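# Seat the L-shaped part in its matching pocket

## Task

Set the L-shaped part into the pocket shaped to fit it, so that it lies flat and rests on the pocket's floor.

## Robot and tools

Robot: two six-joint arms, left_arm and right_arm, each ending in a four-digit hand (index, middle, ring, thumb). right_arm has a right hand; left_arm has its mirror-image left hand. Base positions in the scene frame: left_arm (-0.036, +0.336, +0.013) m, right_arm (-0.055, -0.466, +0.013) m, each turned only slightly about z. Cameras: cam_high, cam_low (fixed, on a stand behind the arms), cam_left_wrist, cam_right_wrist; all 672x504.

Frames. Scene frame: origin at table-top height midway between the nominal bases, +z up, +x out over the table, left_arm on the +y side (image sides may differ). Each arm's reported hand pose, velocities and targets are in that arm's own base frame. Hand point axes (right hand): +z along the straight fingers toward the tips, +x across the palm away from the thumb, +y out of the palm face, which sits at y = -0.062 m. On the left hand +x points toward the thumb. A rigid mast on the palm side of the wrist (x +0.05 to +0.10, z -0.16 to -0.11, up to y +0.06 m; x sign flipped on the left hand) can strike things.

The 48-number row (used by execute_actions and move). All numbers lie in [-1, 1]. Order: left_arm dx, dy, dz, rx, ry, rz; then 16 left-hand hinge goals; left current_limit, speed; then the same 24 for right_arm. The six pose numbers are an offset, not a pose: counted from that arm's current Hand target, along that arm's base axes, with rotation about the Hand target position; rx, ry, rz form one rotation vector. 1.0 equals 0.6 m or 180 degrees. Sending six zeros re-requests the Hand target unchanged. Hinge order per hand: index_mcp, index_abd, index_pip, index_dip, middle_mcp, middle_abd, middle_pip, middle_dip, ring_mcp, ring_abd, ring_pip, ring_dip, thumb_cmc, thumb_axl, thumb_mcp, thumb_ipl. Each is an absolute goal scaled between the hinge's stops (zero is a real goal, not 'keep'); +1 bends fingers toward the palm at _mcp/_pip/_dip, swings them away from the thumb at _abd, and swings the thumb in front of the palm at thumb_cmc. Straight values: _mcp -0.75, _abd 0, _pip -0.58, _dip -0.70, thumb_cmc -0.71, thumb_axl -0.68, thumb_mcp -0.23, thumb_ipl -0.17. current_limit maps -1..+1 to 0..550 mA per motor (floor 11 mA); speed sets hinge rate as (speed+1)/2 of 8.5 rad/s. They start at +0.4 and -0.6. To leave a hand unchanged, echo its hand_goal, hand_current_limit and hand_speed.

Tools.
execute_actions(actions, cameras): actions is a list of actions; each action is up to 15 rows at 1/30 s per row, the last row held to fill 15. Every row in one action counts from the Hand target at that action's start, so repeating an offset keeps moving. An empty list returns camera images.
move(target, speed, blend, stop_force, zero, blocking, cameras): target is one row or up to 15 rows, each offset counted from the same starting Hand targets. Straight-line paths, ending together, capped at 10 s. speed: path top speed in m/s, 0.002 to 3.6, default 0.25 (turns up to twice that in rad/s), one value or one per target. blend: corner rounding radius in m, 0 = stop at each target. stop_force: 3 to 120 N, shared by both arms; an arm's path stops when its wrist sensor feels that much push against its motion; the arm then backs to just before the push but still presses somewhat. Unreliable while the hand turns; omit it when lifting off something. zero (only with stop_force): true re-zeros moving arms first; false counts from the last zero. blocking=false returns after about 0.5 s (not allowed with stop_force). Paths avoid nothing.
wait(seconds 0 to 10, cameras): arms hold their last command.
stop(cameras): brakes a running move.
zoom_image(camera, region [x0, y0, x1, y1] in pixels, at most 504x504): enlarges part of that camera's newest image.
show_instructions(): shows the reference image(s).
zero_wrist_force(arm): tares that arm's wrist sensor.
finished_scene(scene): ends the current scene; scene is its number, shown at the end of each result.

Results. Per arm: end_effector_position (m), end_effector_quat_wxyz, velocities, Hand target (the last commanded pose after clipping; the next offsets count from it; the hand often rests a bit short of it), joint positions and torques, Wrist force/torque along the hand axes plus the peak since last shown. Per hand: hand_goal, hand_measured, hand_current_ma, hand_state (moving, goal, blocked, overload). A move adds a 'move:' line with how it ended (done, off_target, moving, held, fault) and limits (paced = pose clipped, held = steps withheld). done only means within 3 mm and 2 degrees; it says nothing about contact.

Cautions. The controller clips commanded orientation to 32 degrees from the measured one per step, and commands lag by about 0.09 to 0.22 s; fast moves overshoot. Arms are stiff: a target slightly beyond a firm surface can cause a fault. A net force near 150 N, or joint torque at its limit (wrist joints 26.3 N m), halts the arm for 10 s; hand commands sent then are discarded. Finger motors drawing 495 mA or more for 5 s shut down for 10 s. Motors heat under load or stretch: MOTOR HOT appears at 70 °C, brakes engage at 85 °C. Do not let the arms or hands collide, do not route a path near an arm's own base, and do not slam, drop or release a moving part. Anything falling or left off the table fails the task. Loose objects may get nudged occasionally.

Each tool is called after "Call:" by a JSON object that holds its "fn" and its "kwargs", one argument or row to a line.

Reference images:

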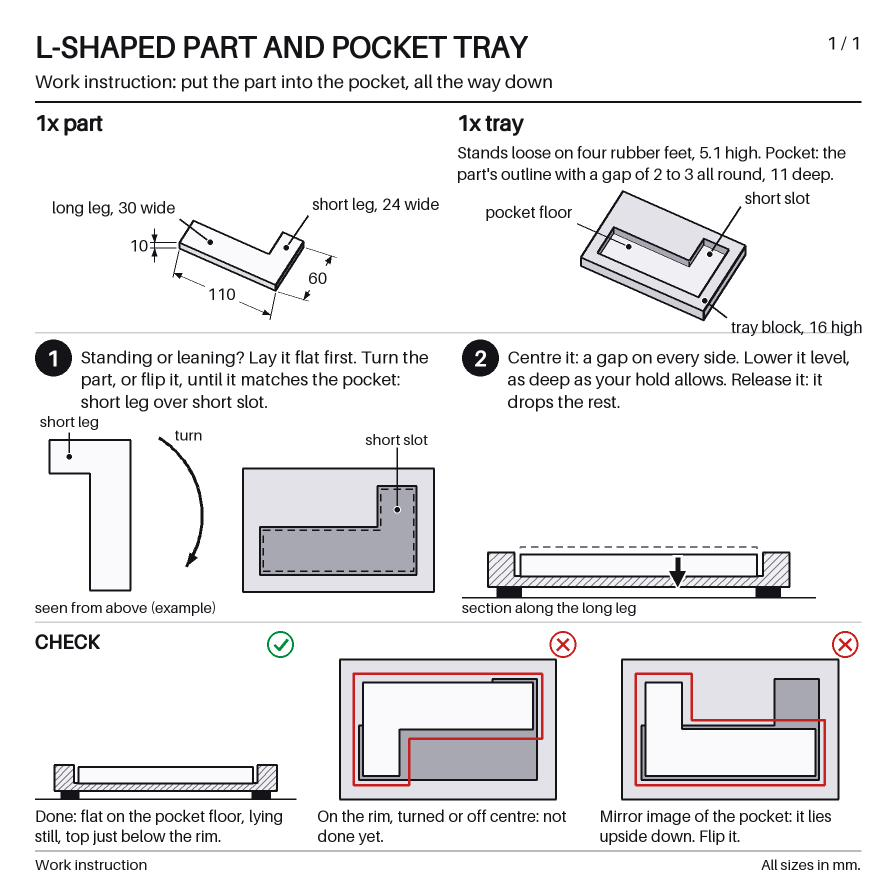

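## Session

Call:
{"fn": "execute_actions", "kwargs": {
  "actions": []
}}

Scene clock: 0.00 s.
left_arm: end_effector_position=(+0.5892, -0.5955, +0.2604) hand_goal=(-0.754, +0.000, -0.576, -0.696, -0.754, +0.000, -0.576, -0.696, -0.754, +0.000, -0.576, -0.696, -0.714, -0.678, -0.226, -0.168) hand_measured=(-0.754, +0.000, -0.576, -0.696, -0.754, +0.000, -0.576, -0.696, -0.754, +0.000, -0.576, -0.696, -0.714, -0.678, -0.226, -0.168) hand_current_ma=(+0, +0, +0, +0, +0, +0, +0, +0, +0, +0, +0, +0, +0, +0, +0, +0) hand_state=(goal, goal, goal, goal, goal, goal, goal, goal, goal, goal, goal, goal, goal, goal, goal, goal) hand_current_limit=0.40 hand_speed=-0.60 end_effector_quat_wxyz=(+0.273, +0.933, -0.067, +0.227) | right_arm: end_effector_position=(+0.5728, -0.0484, +0.1469) hand_goal=(-0.754, +0.000, -0.576, -0.696, -0.754, +0.000, -0.576, -0.696, -0.754, +0.000, -0.576, -0.696, -0.714, -0.678, -0.226, -0.168) hand_measured=(-0.754, +0.000, -0.576, -0.696, -0.754, +0.000, -0.576, -0.696, -0.754, +0.000, -0.576, -0.696, -0.714, -0.678, -0.226, -0.168) hand_current_ma=(+0, +0, +0, +0, +0, +0, +0, +0, +0, +0, +0, +0, +0, +0, +0, +0) hand_state=(goal, goal, goal, goal, goal, goal, goal, goal, goal, goal, goal, goal, goal, goal, goal, goal) hand_current_limit=0.40 hand_speed=-0.60 end_effector_quat_wxyz=(+0.063, -0.382, +0.642, +0.662)
Joint positions: left_arm=[2.677 -2.106 -1.596 -0.346 1.256 1.14] | right_arm=[-0.521 -0.509 0.983 -0.615 -0.967 2.591]
Joint velocities: within noise
Joint torques (N m): no reading
Motor temperatures (°C): left_arm=[23 23 23 30 27 28] | right_arm=[23 24 25 30 27 28]
Wrist force (N): no reading
Wrist torque (N m): no reading
Wrist force, peak (N): no reading
Hand target: left_arm +0.5892, -0.5955, +0.2604; +0.273, +0.933, -0.067, +0.227 | right_arm +0.5728, -0.0484, +0.1469; +0.063, -0.382, +0.642, +0.662

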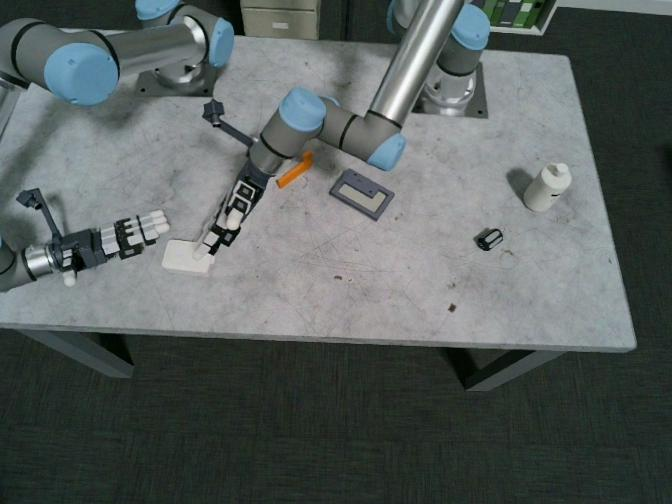

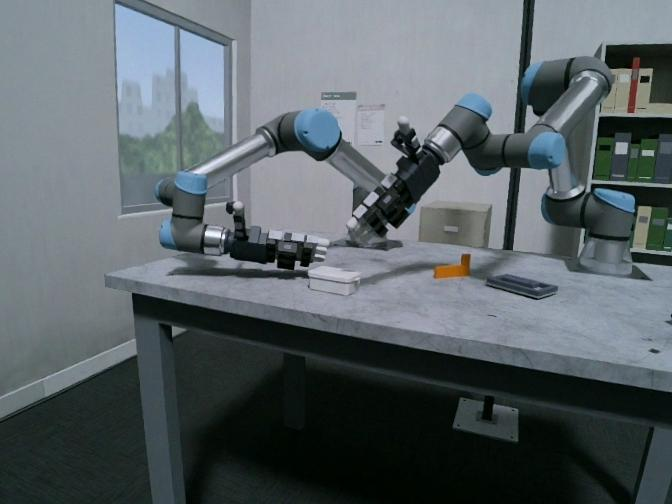

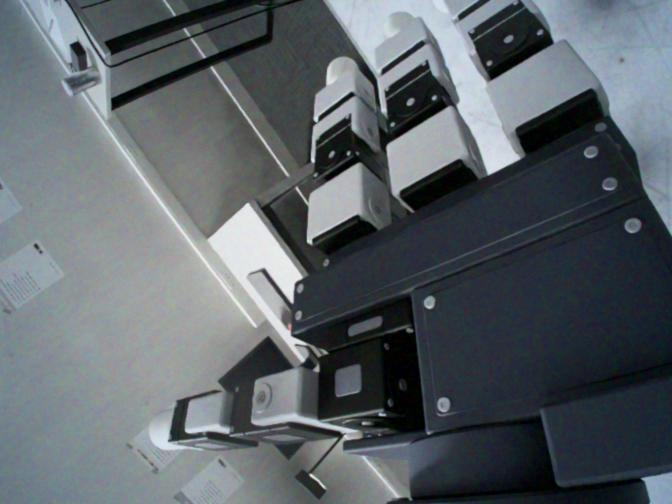

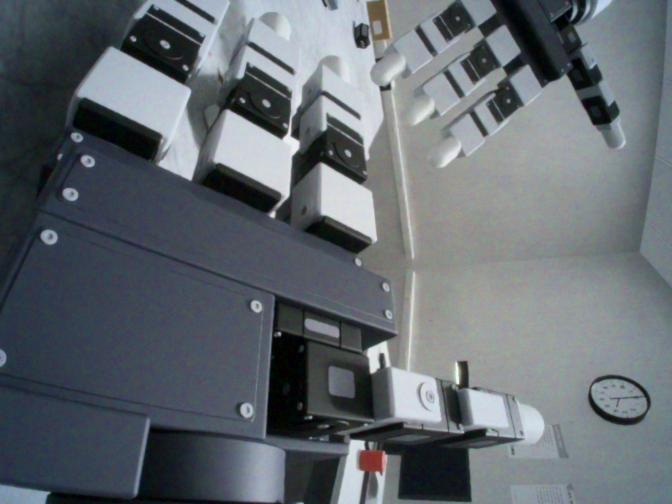

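Call:
{"fn": "zoom_image", "kwargs": {
  "camera": "cam_high",
  "region": [265, 140, 405, 230]
}}

Call:
{"fn": "zoom_image", "kwargs": {
  "camera": "cam_high",
  "region": [265, 140, 325, 200]
}}

Call:
{"fn": "zoom_image", "kwargs": {
  "camera": "cam_low",
  "region": [420, 240, 570, 310]
}}

Scaled by 3.600 from the camera's 672x504 image, which has a finer 960x720 frame.

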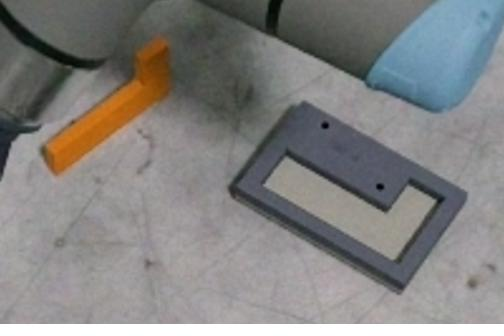

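Scaled by 8.400 from the camera's 672x504 image, which has a finer 960x720 frame.

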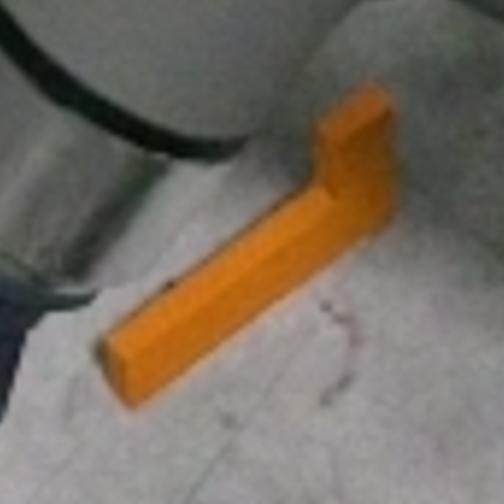

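Scaled by 3.360 from the camera's 672x504 image, which has a finer 960x720 frame.

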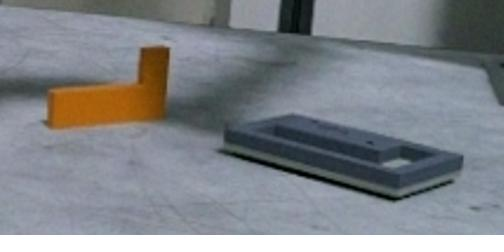

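Call:
{"fn": "move", "kwargs": {
  "target": [
    [-0.083,0.4167,0.167,0,0,0,-0.754,0,-0.576,-0.696,-0.754,0,-0.576,-0.696,-0.754,0,-0.576,-0.696,-0.714,-0.678,-0.226,-0.168,0.4,-0.6,0,0,0,0,0,0,-0.754,-0.1,-0.576,-0.696,-0.754,0.1,-0.576,-0.696,-0.886,0,0.87,0.73,-0.714,-0.678,-0.226,-0.168,0.4,-0.6],
    [-0.17,0.8333,0.25,0,0,0,-0.754,0,-0.576,-0.696,-0.754,0,-0.576,-0.696,-0.754,0,-0.576,-0.696,-0.714,-0.678,-0.226,-0.168,0.4,-0.6,-0.255,0.2467,0.19,-0.2341,-0.4306,0.3248,-0.754,-0.1,-0.576,-0.696,-0.754,0.1,-0.576,-0.696,-0.886,0,0.87,0.73,-0.714,-0.678,-0.226,-0.168,0.4,-0.6]
  ],
  "speed": [0.35, 0.4],
  "blend": 0.03,
  "cameras": ["cam_high", "cam_low"]
}}

Call:
{"fn": "zoom_image", "kwargs": {
  "camera": "cam_high",
  "region": [265, 140, 325, 200]
}}

Call:
{"fn": "zoom_image", "kwargs": {
  "camera": "cam_high",
  "region": [320, 155, 400, 227]
}}

Scene clock: 8.40 s.
left_arm: end_effector_position=(+0.4873, -0.0956, +0.4104) hand_goal=(-0.754, +0.000, -0.576, -0.696, -0.754, +0.000, -0.576, -0.696, -0.754, +0.000, -0.576, -0.696, -0.714, -0.678, -0.226, -0.168) hand_measured=(-0.756, +0.000, -0.576, -0.696, -0.756, +0.000, -0.576, -0.696, -0.756, +0.000, -0.576, -0.696, -0.716, -0.678, -0.224, -0.168) hand_current_ma=(+0, +0, +0, +0, +0, +0, +0, +0, +0, +0, +0, +0, +0, +0, +0, +0) hand_state=(goal, goal, goal, goal, goal, goal, goal, goal, goal, goal, goal, goal, goal, goal, goal, goal) hand_current_limit=0.40 hand_speed=-0.60 end_effector_quat_wxyz=(+0.273, +0.933, -0.067, +0.227) | right_arm: end_effector_position=(+0.4198, +0.0996, +0.2609) hand_goal=(-0.754, -0.100, -0.576, -0.696, -0.754, +0.100, -0.576, -0.696, -0.886, +0.000, +0.870, +0.730, -0.714, -0.678, -0.226, -0.168) hand_measured=(-0.756, -0.096, -0.576, -0.696, -0.756, +0.100, -0.576, -0.696, -0.888, +0.000, +0.866, +0.728, -0.716, -0.678, -0.224, -0.168) hand_current_ma=(-6, +16, -3, +0, -6, -1, -3, +0, -10, +0, -15, -10, -11, +4, +12, +2) hand_state=(goal, goal, goal, goal, goal, goal, goal, goal, goal, goal, goal, goal, goal, goal, goal, goal) hand_current_limit=0.40 hand_speed=-0.60 end_effector_quat_wxyz=(+0.000, +0.920, -0.392, +0.000)
Joint positions: left_arm=[3.716 -1.335 -1.931 -1.404 0.847 2.272] | right_arm=[0.018 -1.525 1.774 -1.82 -1.571 2.395]
Joint torques (N m): left_arm=[7.14 6.7 34.97 0.48 -3.82 1.55] | right_arm=[9.02 -38.48 -11.03 -4.43 -2.43 -1.77]
Wrist force (N): left_arm=[-0.3 0.3 -0.1] | right_arm=[1.3 -0.6 -0.5]
Wrist torque (N m): left_arm=[0.09 0.03 -0.20] | right_arm=[0.06 0.04 0.01]
Wrist force, peak (N): left_arm=[-0.1 1.0 1.0] | right_arm=[1.6 -0.4 -0.6]
Hand target: left_arm +0.4872, -0.0956, +0.4104; +0.273, +0.933, -0.067, +0.227 | right_arm +0.4198, +0.0996, +0.2609; +0.000, +0.920, -0.392, +0.000
Off the commanded pose: left_arm 0.000 m, 0 deg | right_arm 0.000 m, 0 deg.
move: done; blend cut to 0 m at target 1
Images, in order (width x height): cam_high 672x504, cam_low 672x504.

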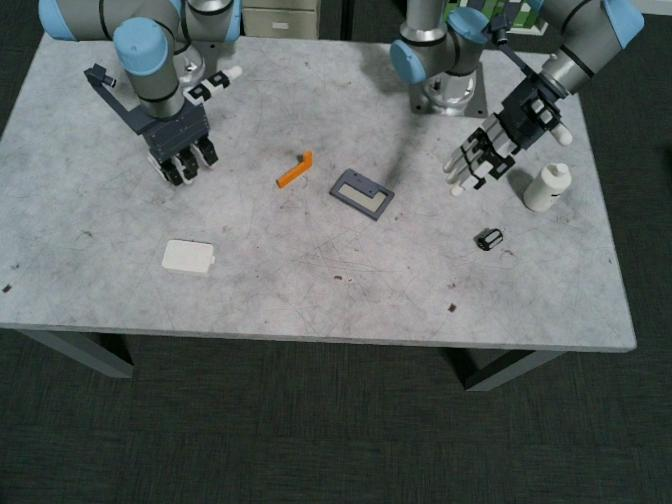

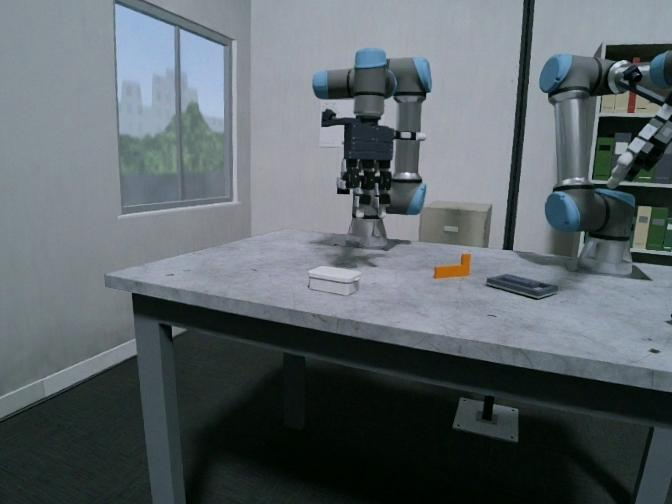

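Scaled by 8.400 from the camera's 672x504 image, which has a finer 960x720 frame.

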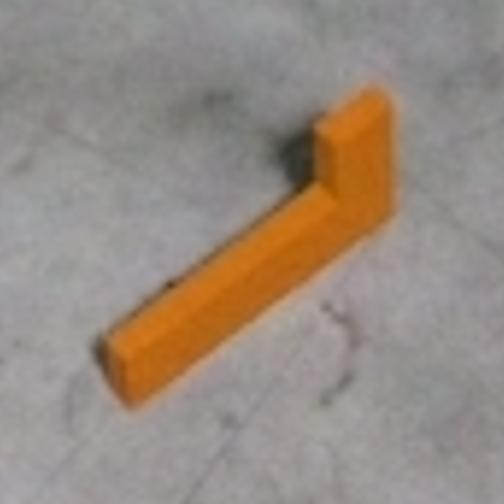

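Scaled by 6.300 from the camera's 672x504 image, which has a finer 960x720 frame.

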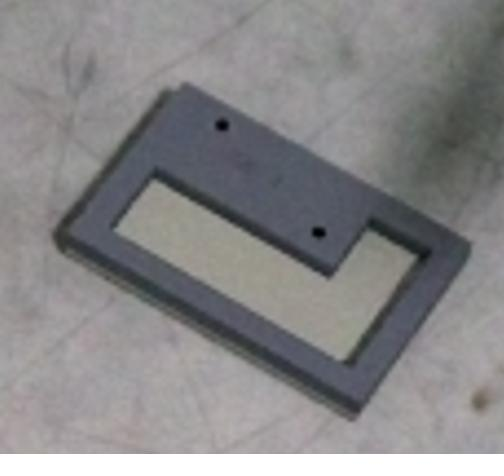

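Call:
{"fn": "move", "kwargs": {
  "target": [
    [0,0.25,0,0,0,0,-0.754,0,-0.576,-0.696,-0.754,0,-0.576,-0.696,-0.754,0,-0.576,-0.696,-0.714,-0.678,-0.226,-0.168,0.4,-0.6,-0.2188,0.3908,0,0,0,0,-0.754,-0.1,-0.576,-0.696,-0.754,0.1,-0.576,-0.696,-0.886,0,0.87,0.73,-0.714,-0.678,-0.226,-0.168,0.4,-0.6],
    [0,0.25,0,0,0,0,-0.754,0,-0.576,-0.696,-0.754,0,-0.576,-0.696,-0.754,0,-0.576,-0.696,-0.714,-0.678,-0.226,-0.168,0.4,-0.6,-0.2188,0.3908,-0.1282,0,0,0,-0.754,-0.1,-0.576,-0.696,-0.754,0.1,-0.576,-0.696,-0.886,0,0.87,0.73,-0.714,-0.678,-0.226,-0.168,0.4,-0.6]
  ],
  "speed": [0.25, 0.12],
  "cameras": ["cam_high", "cam_low", "cam_right_wrist"]
}}

Call:
{"fn": "zoom_image", "kwargs": {
  "camera": "cam_high",
  "region": [260, 120, 340, 200]
}}

Call:
{"fn": "zoom_image", "kwargs": {
  "camera": "cam_low",
  "region": [415, 200, 505, 290]
}}

Call:
{"fn": "zoom_image", "kwargs": {
  "camera": "cam_right_wrist",
  "region": [200, 0, 400, 120]
}}

Scene clock: 12.17 s.
left_arm: end_effector_position=(+0.4872, +0.0544, +0.4104) hand_goal=(-0.754, +0.000, -0.576, -0.696, -0.754, +0.000, -0.576, -0.696, -0.754, +0.000, -0.576, -0.696, -0.714, -0.678, -0.226, -0.168) hand_measured=(-0.756, +0.000, -0.576, -0.696, -0.756, +0.000, -0.576, -0.696, -0.756, +0.000, -0.576, -0.696, -0.716, -0.678, -0.224, -0.168) hand_current_ma=(+0, +0, +0, +0, +0, +0, +0, +0, +0, +0, +0, +0, -1, +0, +0, +0) hand_state=(goal, goal, goal, goal, goal, goal, goal, goal, goal, goal, goal, goal, goal, goal, goal, goal) hand_current_limit=0.40 hand_speed=-0.60 end_effector_quat_wxyz=(+0.273, +0.933, -0.067, +0.227) | right_arm: end_effector_position=(+0.2885, +0.3341, +0.1841) hand_goal=(-0.754, -0.100, -0.576, -0.696, -0.754, +0.100, -0.576, -0.696, -0.886, +0.000, +0.870, +0.730, -0.714, -0.678, -0.226, -0.168) hand_measured=(-0.754, -0.096, -0.576, -0.696, -0.754, +0.100, -0.576, -0.696, -0.888, +0.000, +0.866, +0.728, -0.716, -0.678, -0.224, -0.168) hand_current_ma=(-5, +13, -3, +0, -4, -1, -3, +0, -9, +0, -15, -10, -10, +4, +13, +2) hand_state=(goal, goal, goal, goal, goal, goal, goal, goal, goal, goal, goal, goal, goal, goal, goal, goal) hand_current_limit=0.40 hand_speed=-0.60 end_effector_quat_wxyz=(+0.000, +0.920, -0.392, +0.000)
Joint positions: left_arm=[3.987 -1.485 -1.747 -1.674 0.868 2.631] | right_arm=[0.544 -1.442 1.891 -2.02 -1.571 2.92]
Joint torques (N m): left_arm=[8.37 14.21 33.53 0.26 1.57 1.5] | right_arm=[9.03 -14.46 -10.93 -4.22 1.3 1.64]
Wrist force (N): left_arm=[-0.1 0.2 0.0] | right_arm=[1.1 -0.7 -0.1]
Wrist torque (N m): left_arm=[0.05 0.02 -0.17] | right_arm=[0.00 0.06 -0.20]
Wrist force, peak (N): left_arm=[-0.3 0.7 0.0] | right_arm=[2.3 0.0 -0.4]
Hand target: left_arm +0.4872, +0.0544, +0.4104; +0.273, +0.933, -0.067, +0.227 | right_arm +0.2885, +0.3341, +0.1839; +0.000, +0.920, -0.392, +0.000
Off the commanded pose: left_arm 0.000 m, 0 deg | right_arm 0.000 m, 0 deg.
move: done
Images, in order (width x height): cam_high 672x504, cam_low 672x504, cam_right_wrist 672x504.

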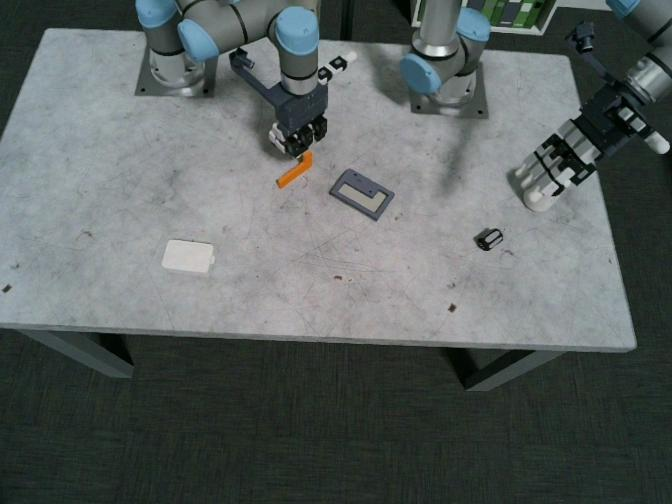

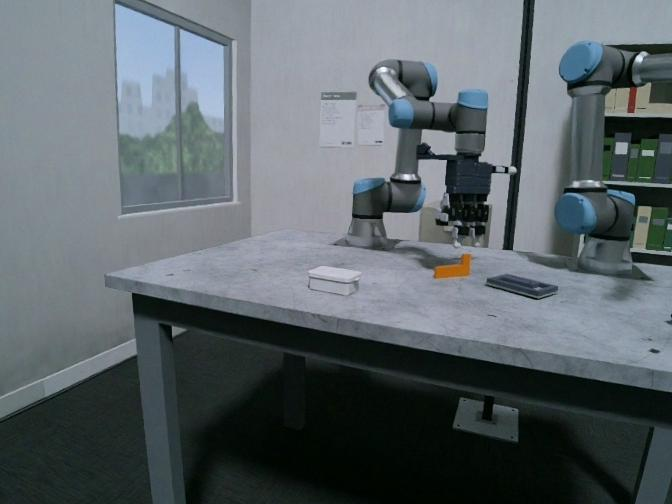

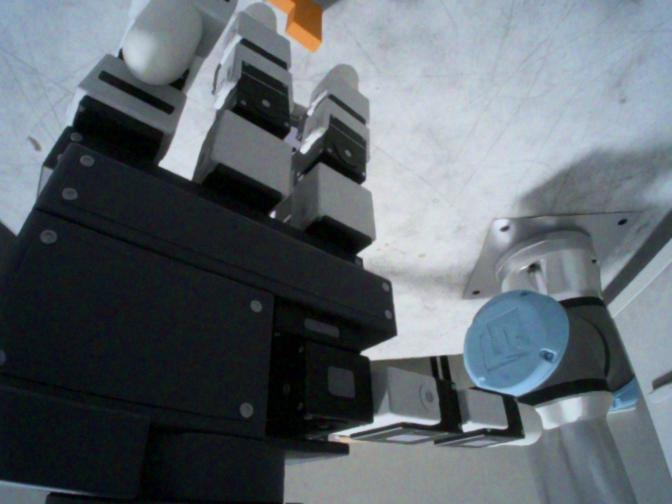

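Scaled by 6.300 from the camera's 672x504 image, which has a finer 960x720 frame.

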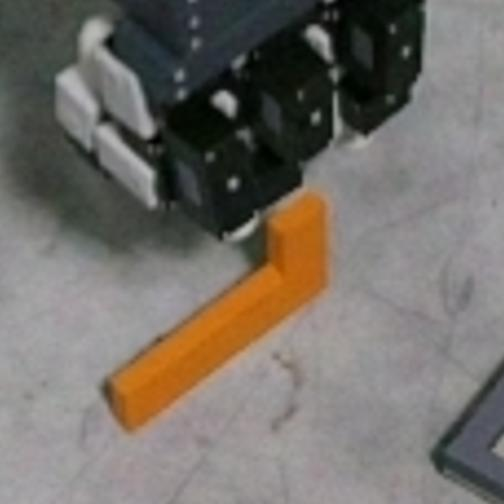

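Scaled by 5.600 from the camera's 672x504 image, which has a finer 960x720 frame.

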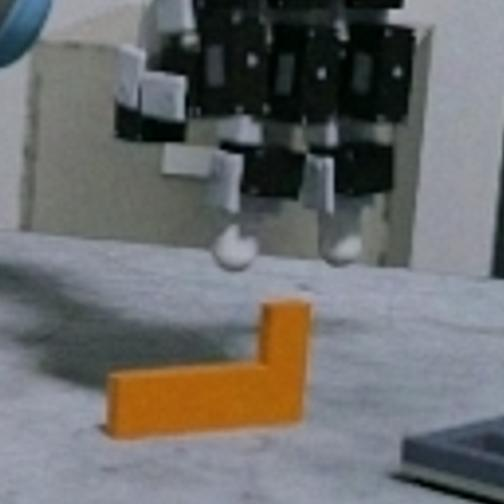

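Scaled by 2.520 from the camera's 672x504 image, which has a finer 960x720 frame.

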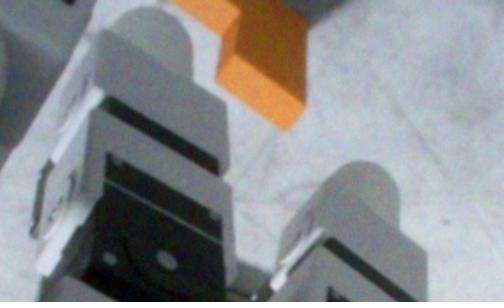

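Call:
{"fn": "move", "kwargs": {
  "target": [0,0,0,0,0,0,-0.754,0,-0.576,-0.696,-0.754,0,-0.576,-0.696,-0.754,0,-0.576,-0.696,-0.714,-0.678,-0.226,-0.168,0.4,-0.6,0,0,-0.0250,0,0,0,-0.754,-0.1,-0.576,-0.696,-0.754,0.1,-0.576,-0.696,-0.886,0,0.87,0.73,-0.714,-0.678,-0.226,-0.168,0.4,-0.6],
  "speed": 0.05,
  "stop_force": 4,
  "cameras": ["cam_low","cam_right_wrist","cam_high"]
}}

Scene clock: 15.40 s.
left_arm: end_effector_position=(+0.4872, +0.0544, +0.4104) hand_goal=(-0.754, +0.000, -0.576, -0.696, -0.754, +0.000, -0.576, -0.696, -0.754, +0.000, -0.576, -0.696, -0.714, -0.678, -0.226, -0.168) hand_measured=(-0.756, +0.000, -0.576, -0.696, -0.756, +0.000, -0.576, -0.696, -0.756, +0.000, -0.576, -0.696, -0.716, -0.678, -0.224, -0.168) hand_current_ma=(+0, +0, +0, +0, +0, +0, +0, +0, +0, +0, +0, +0, -1, +0, +0, +0) hand_state=(goal, goal, goal, goal, goal, goal, goal, goal, goal, goal, goal, goal, goal, goal, goal, goal) hand_current_limit=0.40 hand_speed=-0.60 end_effector_quat_wxyz=(+0.273, +0.933, -0.067, +0.227) | right_arm: end_effector_position=(+0.2885, +0.3341, +0.1689) hand_goal=(-0.754, -0.100, -0.576, -0.696, -0.754, +0.100, -0.576, -0.696, -0.886, +0.000, +0.870, +0.730, -0.714, -0.678, -0.226, -0.168) hand_measured=(-0.754, -0.096, -0.576, -0.696, -0.754, +0.100, -0.576, -0.696, -0.888, +0.000, +0.866, +0.728, -0.716, -0.678, -0.224, -0.168) hand_current_ma=(-5, +13, -3, +0, -4, -1, -3, +0, -9, +0, -15, -10, -10, +4, +13, +2) hand_state=(goal, goal, goal, goal, goal, goal, goal, goal, goal, goal, goal, goal, goal, goal, goal, goal) hand_current_limit=0.40 hand_speed=-0.60 end_effector_quat_wxyz=(+0.000, +0.920, -0.392, +0.000)
Joint positions: left_arm=[3.987 -1.485 -1.747 -1.674 0.868 2.631] | right_arm=[0.544 -1.425 1.915 -2.061 -1.571 2.92]
Joint torques (N m): left_arm=[8.1 14.14 34.56 0.26 1.53 1.47] | right_arm=[7.17 -13.53 -8.12 -4.18 1.2 1.22]
Wrist force (N): left_arm=[-0.1 0.2 -0.2] | right_arm=[1.3 -1.0 -0.6]
Wrist torque (N m): left_arm=[0.07 0.02 -0.16] | right_arm=[0.00 0.06 -0.17]
Wrist force, peak (N): left_arm=[-0.4 0.0 -0.4] | right_arm=[1.7 -0.7 -0.6]
Hand target: left_arm +0.4872, +0.0544, +0.4104; +0.273, +0.933, -0.067, +0.227 | right_arm +0.2885, +0.3341, +0.1689; +0.000, +0.920, -0.392, +0.000
Off the commanded pose: left_arm 0.000 m, 0 deg | right_arm 0.000 m, 0 deg.
move: done
Images, in order (width x height): cam_high 672x504, cam_low 672x504, cam_right_wrist 672x504.

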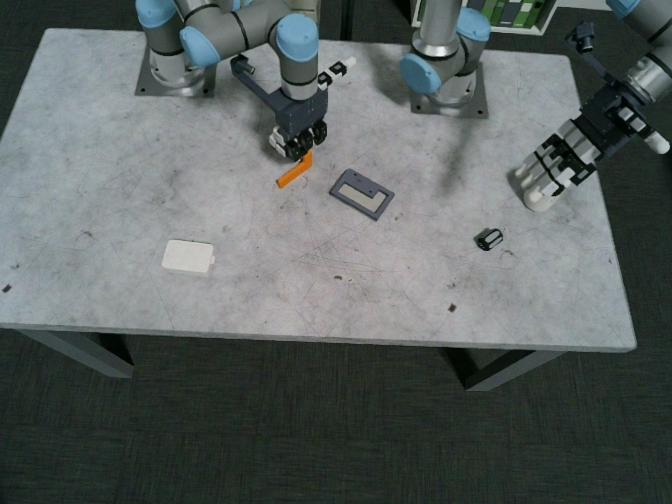

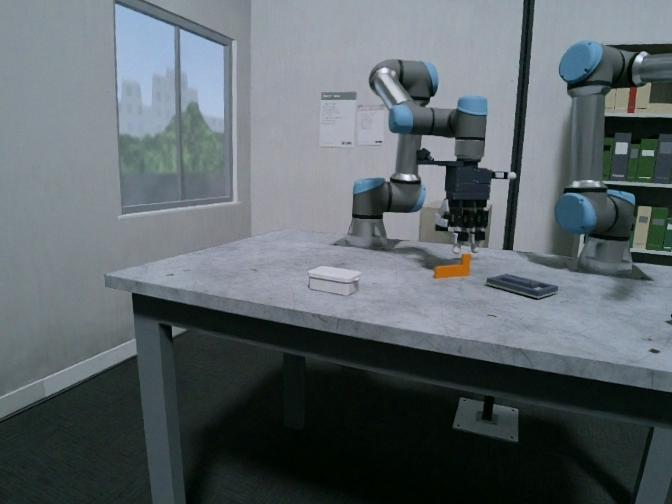

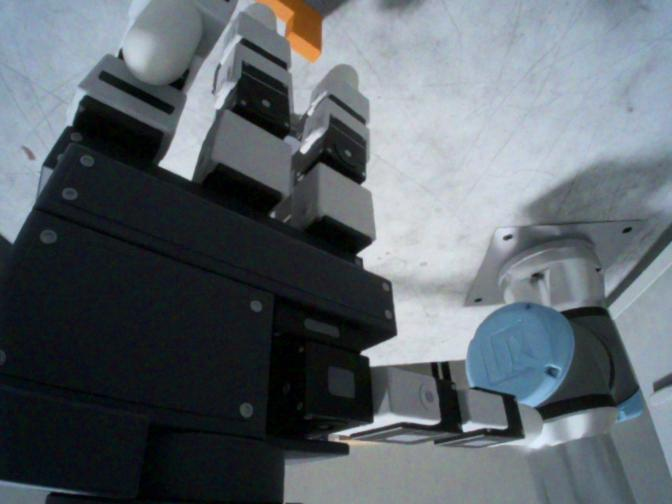

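Call:
{"fn": "zoom_image", "kwargs": {
  "camera": "cam_low",
  "region": [430, 235, 510, 295]
}}

Call:
{"fn": "zoom_image", "kwargs": {
  "camera": "cam_right_wrist",
  "region": [220, 0, 380, 120]
}}

Call:
{"fn": "zoom_image", "kwargs": {
  "camera": "cam_high",
  "region": [260, 120, 340, 200]
}}

Scaled by 6.300 from the camera's 672x504 image, which has a finer 960x720 frame.

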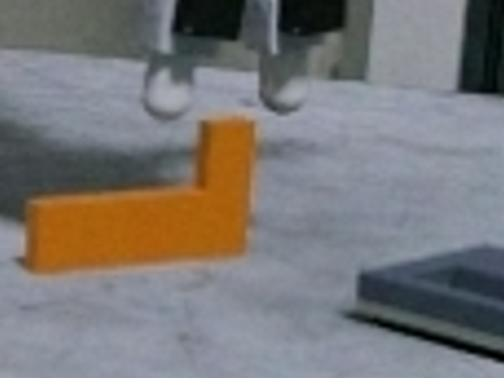

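Scaled by 3.150 from the camera's 672x504 image, which has a finer 960x720 frame.

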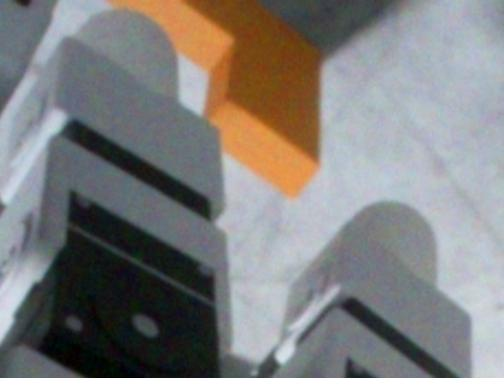

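Scaled by 6.300 from the camera's 672x504 image, which has a finer 960x720 frame.

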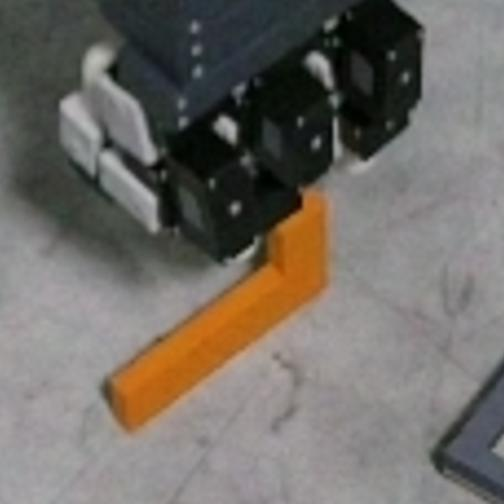

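Call:
{"fn": "move", "kwargs": {
  "target": [0,0,0,0,0,0,-0.754,0,-0.576,-0.696,-0.754,0,-0.576,-0.696,-0.754,0,-0.576,-0.696,-0.714,-0.678,-0.226,-0.168,0.4,-0.6,0,0,-0.0323,0,0,0,-0.754,-0.1,-0.576,-0.696,-0.754,0.1,-0.576,-0.696,-0.886,0,0.87,0.73,-0.714,-0.678,-0.226,-0.168,0.4,-0.6],
  "speed": 0.04,
  "stop_force": 3,
  "cameras": ["cam_low","cam_right_wrist","cam_high"]
}}

Call:
{"fn": "zoom_image", "kwargs": {
  "camera": "cam_low",
  "region": [430, 235, 510, 295]
}}

Call:
{"fn": "zoom_image", "kwargs": {
  "camera": "cam_right_wrist",
  "region": [220, 0, 380, 120]
}}

Scene clock: 20.00 s.
left_arm: end_effector_position=(+0.4872, +0.0544, +0.4104) hand_goal=(-0.754, +0.000, -0.576, -0.696, -0.754, +0.000, -0.576, -0.696, -0.754, +0.000, -0.576, -0.696, -0.714, -0.678, -0.226, -0.168) hand_measured=(-0.756, +0.000, -0.576, -0.696, -0.756, +0.000, -0.576, -0.696, -0.756, +0.000, -0.576, -0.696, -0.716, -0.678, -0.224, -0.168) hand_current_ma=(+0, +0, +0, +0, +0, +0, +0, +0, +0, +0, +0, +0, -1, +0, +0, +0) hand_state=(goal, goal, goal, goal, goal, goal, goal, goal, goal, goal, goal, goal, goal, goal, goal, goal) hand_current_limit=0.40 hand_speed=-0.60 end_effector_quat_wxyz=(+0.273, +0.933, -0.067, +0.227) | right_arm: end_effector_position=(+0.2885, +0.3341, +0.1496) hand_goal=(-0.754, -0.100, -0.576, -0.696, -0.754, +0.100, -0.576, -0.696, -0.886, +0.000, +0.870, +0.730, -0.714, -0.678, -0.226, -0.168) hand_measured=(-0.754, -0.096, -0.576, -0.696, -0.754, +0.100, -0.576, -0.696, -0.888, +0.000, +0.866, +0.728, -0.716, -0.678, -0.224, -0.168) hand_current_ma=(-5, +13, -3, +0, -4, -1, -3, +0, -9, +0, -15, -10, -10, +4, +13, +2) hand_state=(goal, goal, goal, goal, goal, goal, goal, goal, goal, goal, goal, goal, goal, goal, goal, goal) hand_current_limit=0.40 hand_speed=-0.60 end_effector_quat_wxyz=(+0.000, +0.920, -0.392, +0.000)
Joint positions: left_arm=[3.987 -1.485 -1.747 -1.674 0.868 2.631] | right_arm=[0.544 -1.401 1.943 -2.113 -1.571 2.92]
Joint torques (N m): left_arm=[8.86 14.67 33.28 0.2 1.53 1.59] | right_arm=[4.6 -14.42 -7.59 -4.06 1.01 0.68]
Wrist force (N): left_arm=[0.0 0.1 -0.1] | right_arm=[1.4 -0.9 0.0]
Wrist torque (N m): left_arm=[0.05 0.01 -0.15] | right_arm=[-0.03 0.05 -0.19]
Wrist force, peak (N): left_arm=[-0.2 0.3 -0.4] | right_arm=[1.9 -1.0 -0.3]
Hand target: left_arm +0.4872, +0.0544, +0.4104; +0.273, +0.933, -0.067, +0.227 | right_arm +0.2885, +0.3341, +0.1496; +0.000, +0.920, -0.392, +0.000
Off the commanded pose: left_arm 0.000 m, 0 deg | right_arm 0.000 m, 0 deg.
move: done
Images, in order (width x height): cam_high 672x504, cam_low 672x504, cam_right_wrist 672x504.

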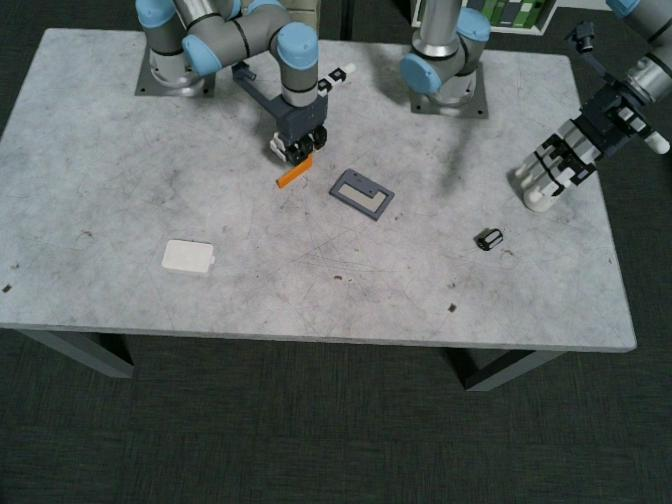

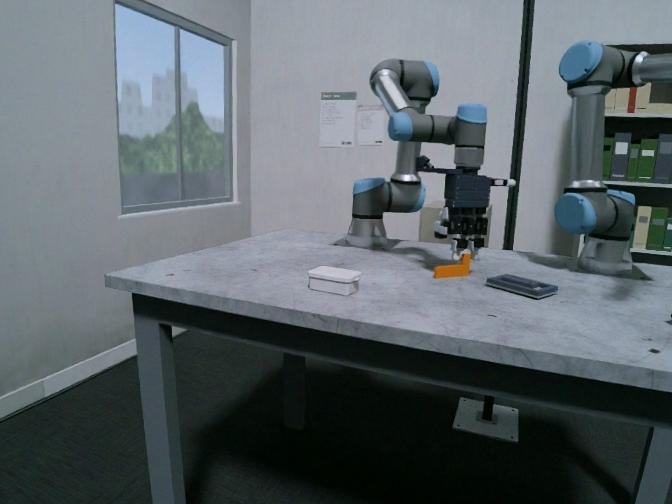

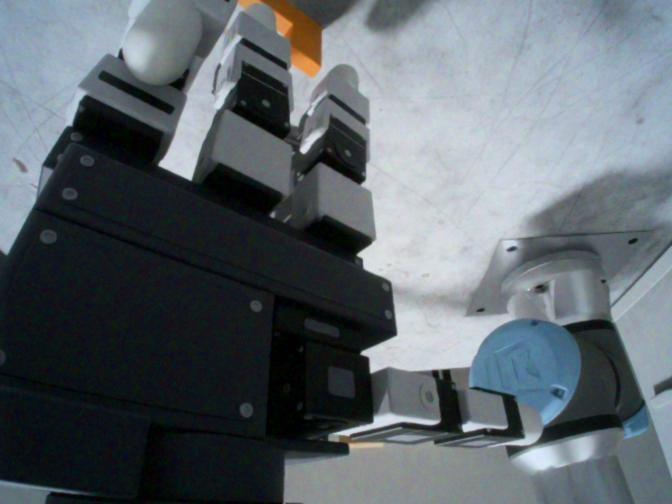

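Scaled by 6.300 from the camera's 672x504 image, which has a finer 960x720 frame.

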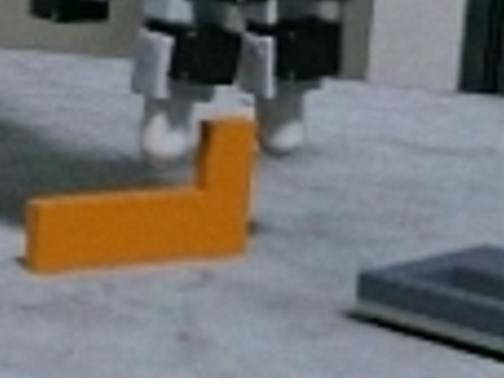

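Scaled by 3.150 from the camera's 672x504 image, which has a finer 960x720 frame.

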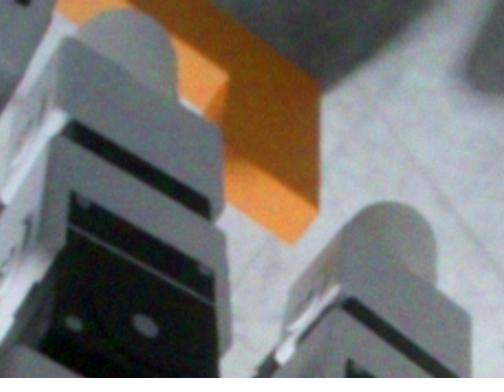

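Call:
{"fn": "move", "kwargs": {
  "target": [0,0,0,0,0,0,-0.754,0,-0.576,-0.696,-0.754,0,-0.576,-0.696,-0.754,0,-0.576,-0.696,-0.714,-0.678,-0.226,-0.168,0.4,-0.6,0.0012,0.0012,0,0,0,0,-0.754,0.065,-0.576,-0.696,-0.754,-0.065,-0.576,-0.696,-0.886,0,0.87,0.73,-0.714,-0.678,-0.226,-0.168,0.4,-0.94],
  "speed": 0.04,
  "cameras": ["cam_low","cam_right_wrist","cam_high"]
}}

Call:
{"fn": "zoom_image", "kwargs": {
  "camera": "cam_low",
  "region": [430, 235, 510, 295]
}}

Call:
{"fn": "zoom_image", "kwargs": {
  "camera": "cam_right_wrist",
  "region": [220, 0, 380, 120]
}}

Scene clock: 21.13 s.
left_arm: end_effector_position=(+0.4872, +0.0544, +0.4104) hand_goal=(-0.754, +0.000, -0.576, -0.696, -0.754, +0.000, -0.576, -0.696, -0.754, +0.000, -0.576, -0.696, -0.714, -0.678, -0.226, -0.168) hand_measured=(-0.756, +0.000, -0.576, -0.696, -0.756, +0.000, -0.576, -0.696, -0.756, +0.000, -0.576, -0.696, -0.716, -0.678, -0.224, -0.168) hand_current_ma=(+0, +0, +0, +0, +0, +0, +0, +0, +0, +0, +0, +0, -1, +0, +0, +0) hand_state=(goal, goal, goal, goal, goal, goal, goal, goal, goal, goal, goal, goal, goal, goal, goal, goal) hand_current_limit=0.40 hand_speed=-0.60 end_effector_quat_wxyz=(+0.273, +0.933, -0.067, +0.227) | right_arm: end_effector_position=(+0.2892, +0.3348, +0.1496) hand_goal=(-0.754, +0.064, -0.576, -0.696, -0.754, -0.066, -0.576, -0.696, -0.886, +0.000, +0.870, +0.730, -0.714, -0.678, -0.226, -0.168) hand_measured=(-0.754, +0.004, -0.576, -0.696, -0.754, -0.008, -0.576, -0.696, -0.888, +0.000, +0.866, +0.728, -0.716, -0.678, -0.224, -0.168) hand_current_ma=(-5, -240, -3, +0, -4, +227, -3, +0, -9, +0, -15, -10, -10, +4, +13, +2) hand_state=(goal, moving, goal, goal, goal, moving, goal, goal, goal, goal, goal, goal, goal, goal, goal, goal) hand_current_limit=0.40 hand_speed=-0.94 end_effector_quat_wxyz=(+0.000, +0.920, -0.392, +0.000)
Joint positions: left_arm=[3.987 -1.485 -1.747 -1.674 0.868 2.631] | right_arm=[0.544 -1.399 1.94 -2.112 -1.571 2.921]
Joint torques (N m): left_arm=[8.82 14.4 33.19 0.18 1.54 1.2] | right_arm=[8.37 -15.35 -31.93 -0.4 1.07 1.6]
Wrist force (N): left_arm=[0.0 0.3 -0.2] | right_arm=[1.6 -0.9 -0.2]
Wrist torque (N m): left_arm=[0.07 0.00 -0.16] | right_arm=[-0.02 0.03 -0.18]
Wrist force, peak (N): left_arm=[-0.4 0.1 -0.4] | right_arm=[1.7 -0.8 -0.4]
Hand target: left_arm +0.4872, +0.0544, +0.4104; +0.273, +0.933, -0.067, +0.227 | right_arm +0.2892, +0.3348, +0.1496; +0.000, +0.920, -0.392, +0.000
Off the commanded pose: left_arm 0.000 m, 0 deg | right_arm 0.000 m, 0 deg.
move: done
Images, in order (width x height): cam_high 672x504, cam_low 672x504, cam_right_wrist 672x504.

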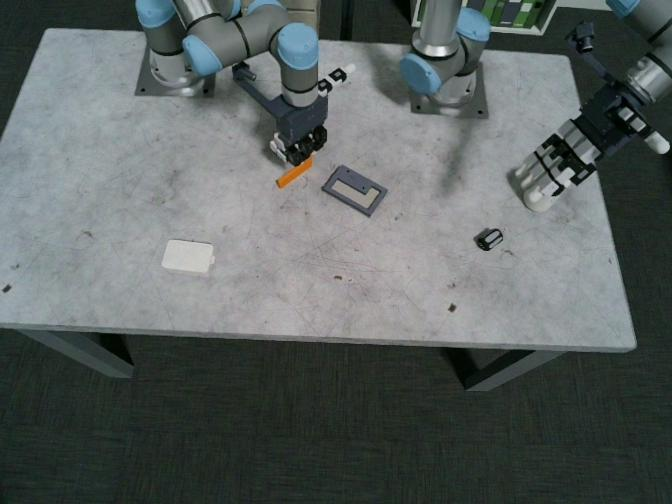

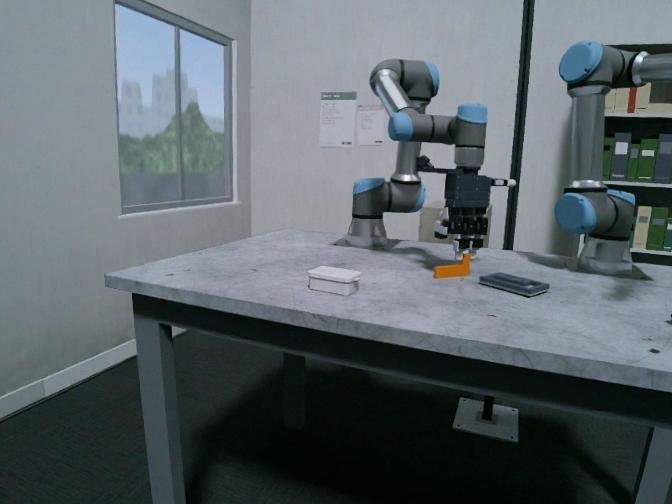

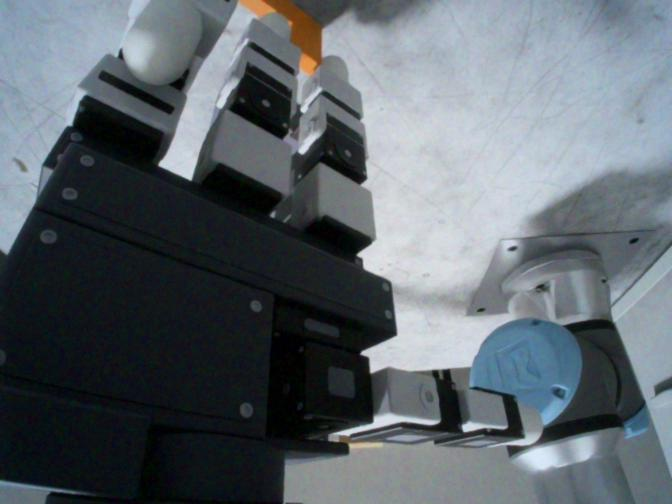

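Scaled by 6.300 from the camera's 672x504 image, which has a finer 960x720 frame.

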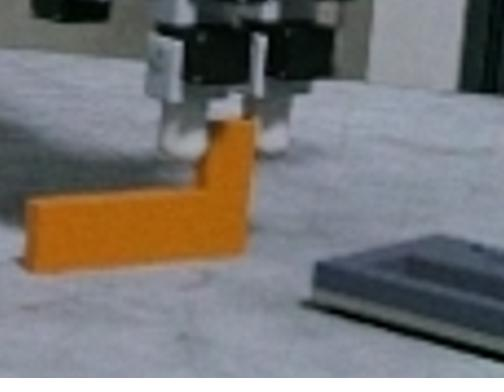

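Scaled by 3.150 from the camera's 672x504 image, which has a finer 960x720 frame.

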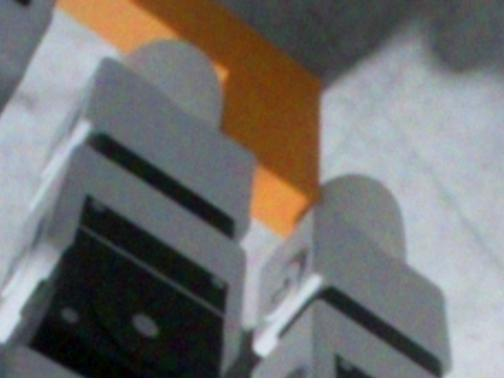

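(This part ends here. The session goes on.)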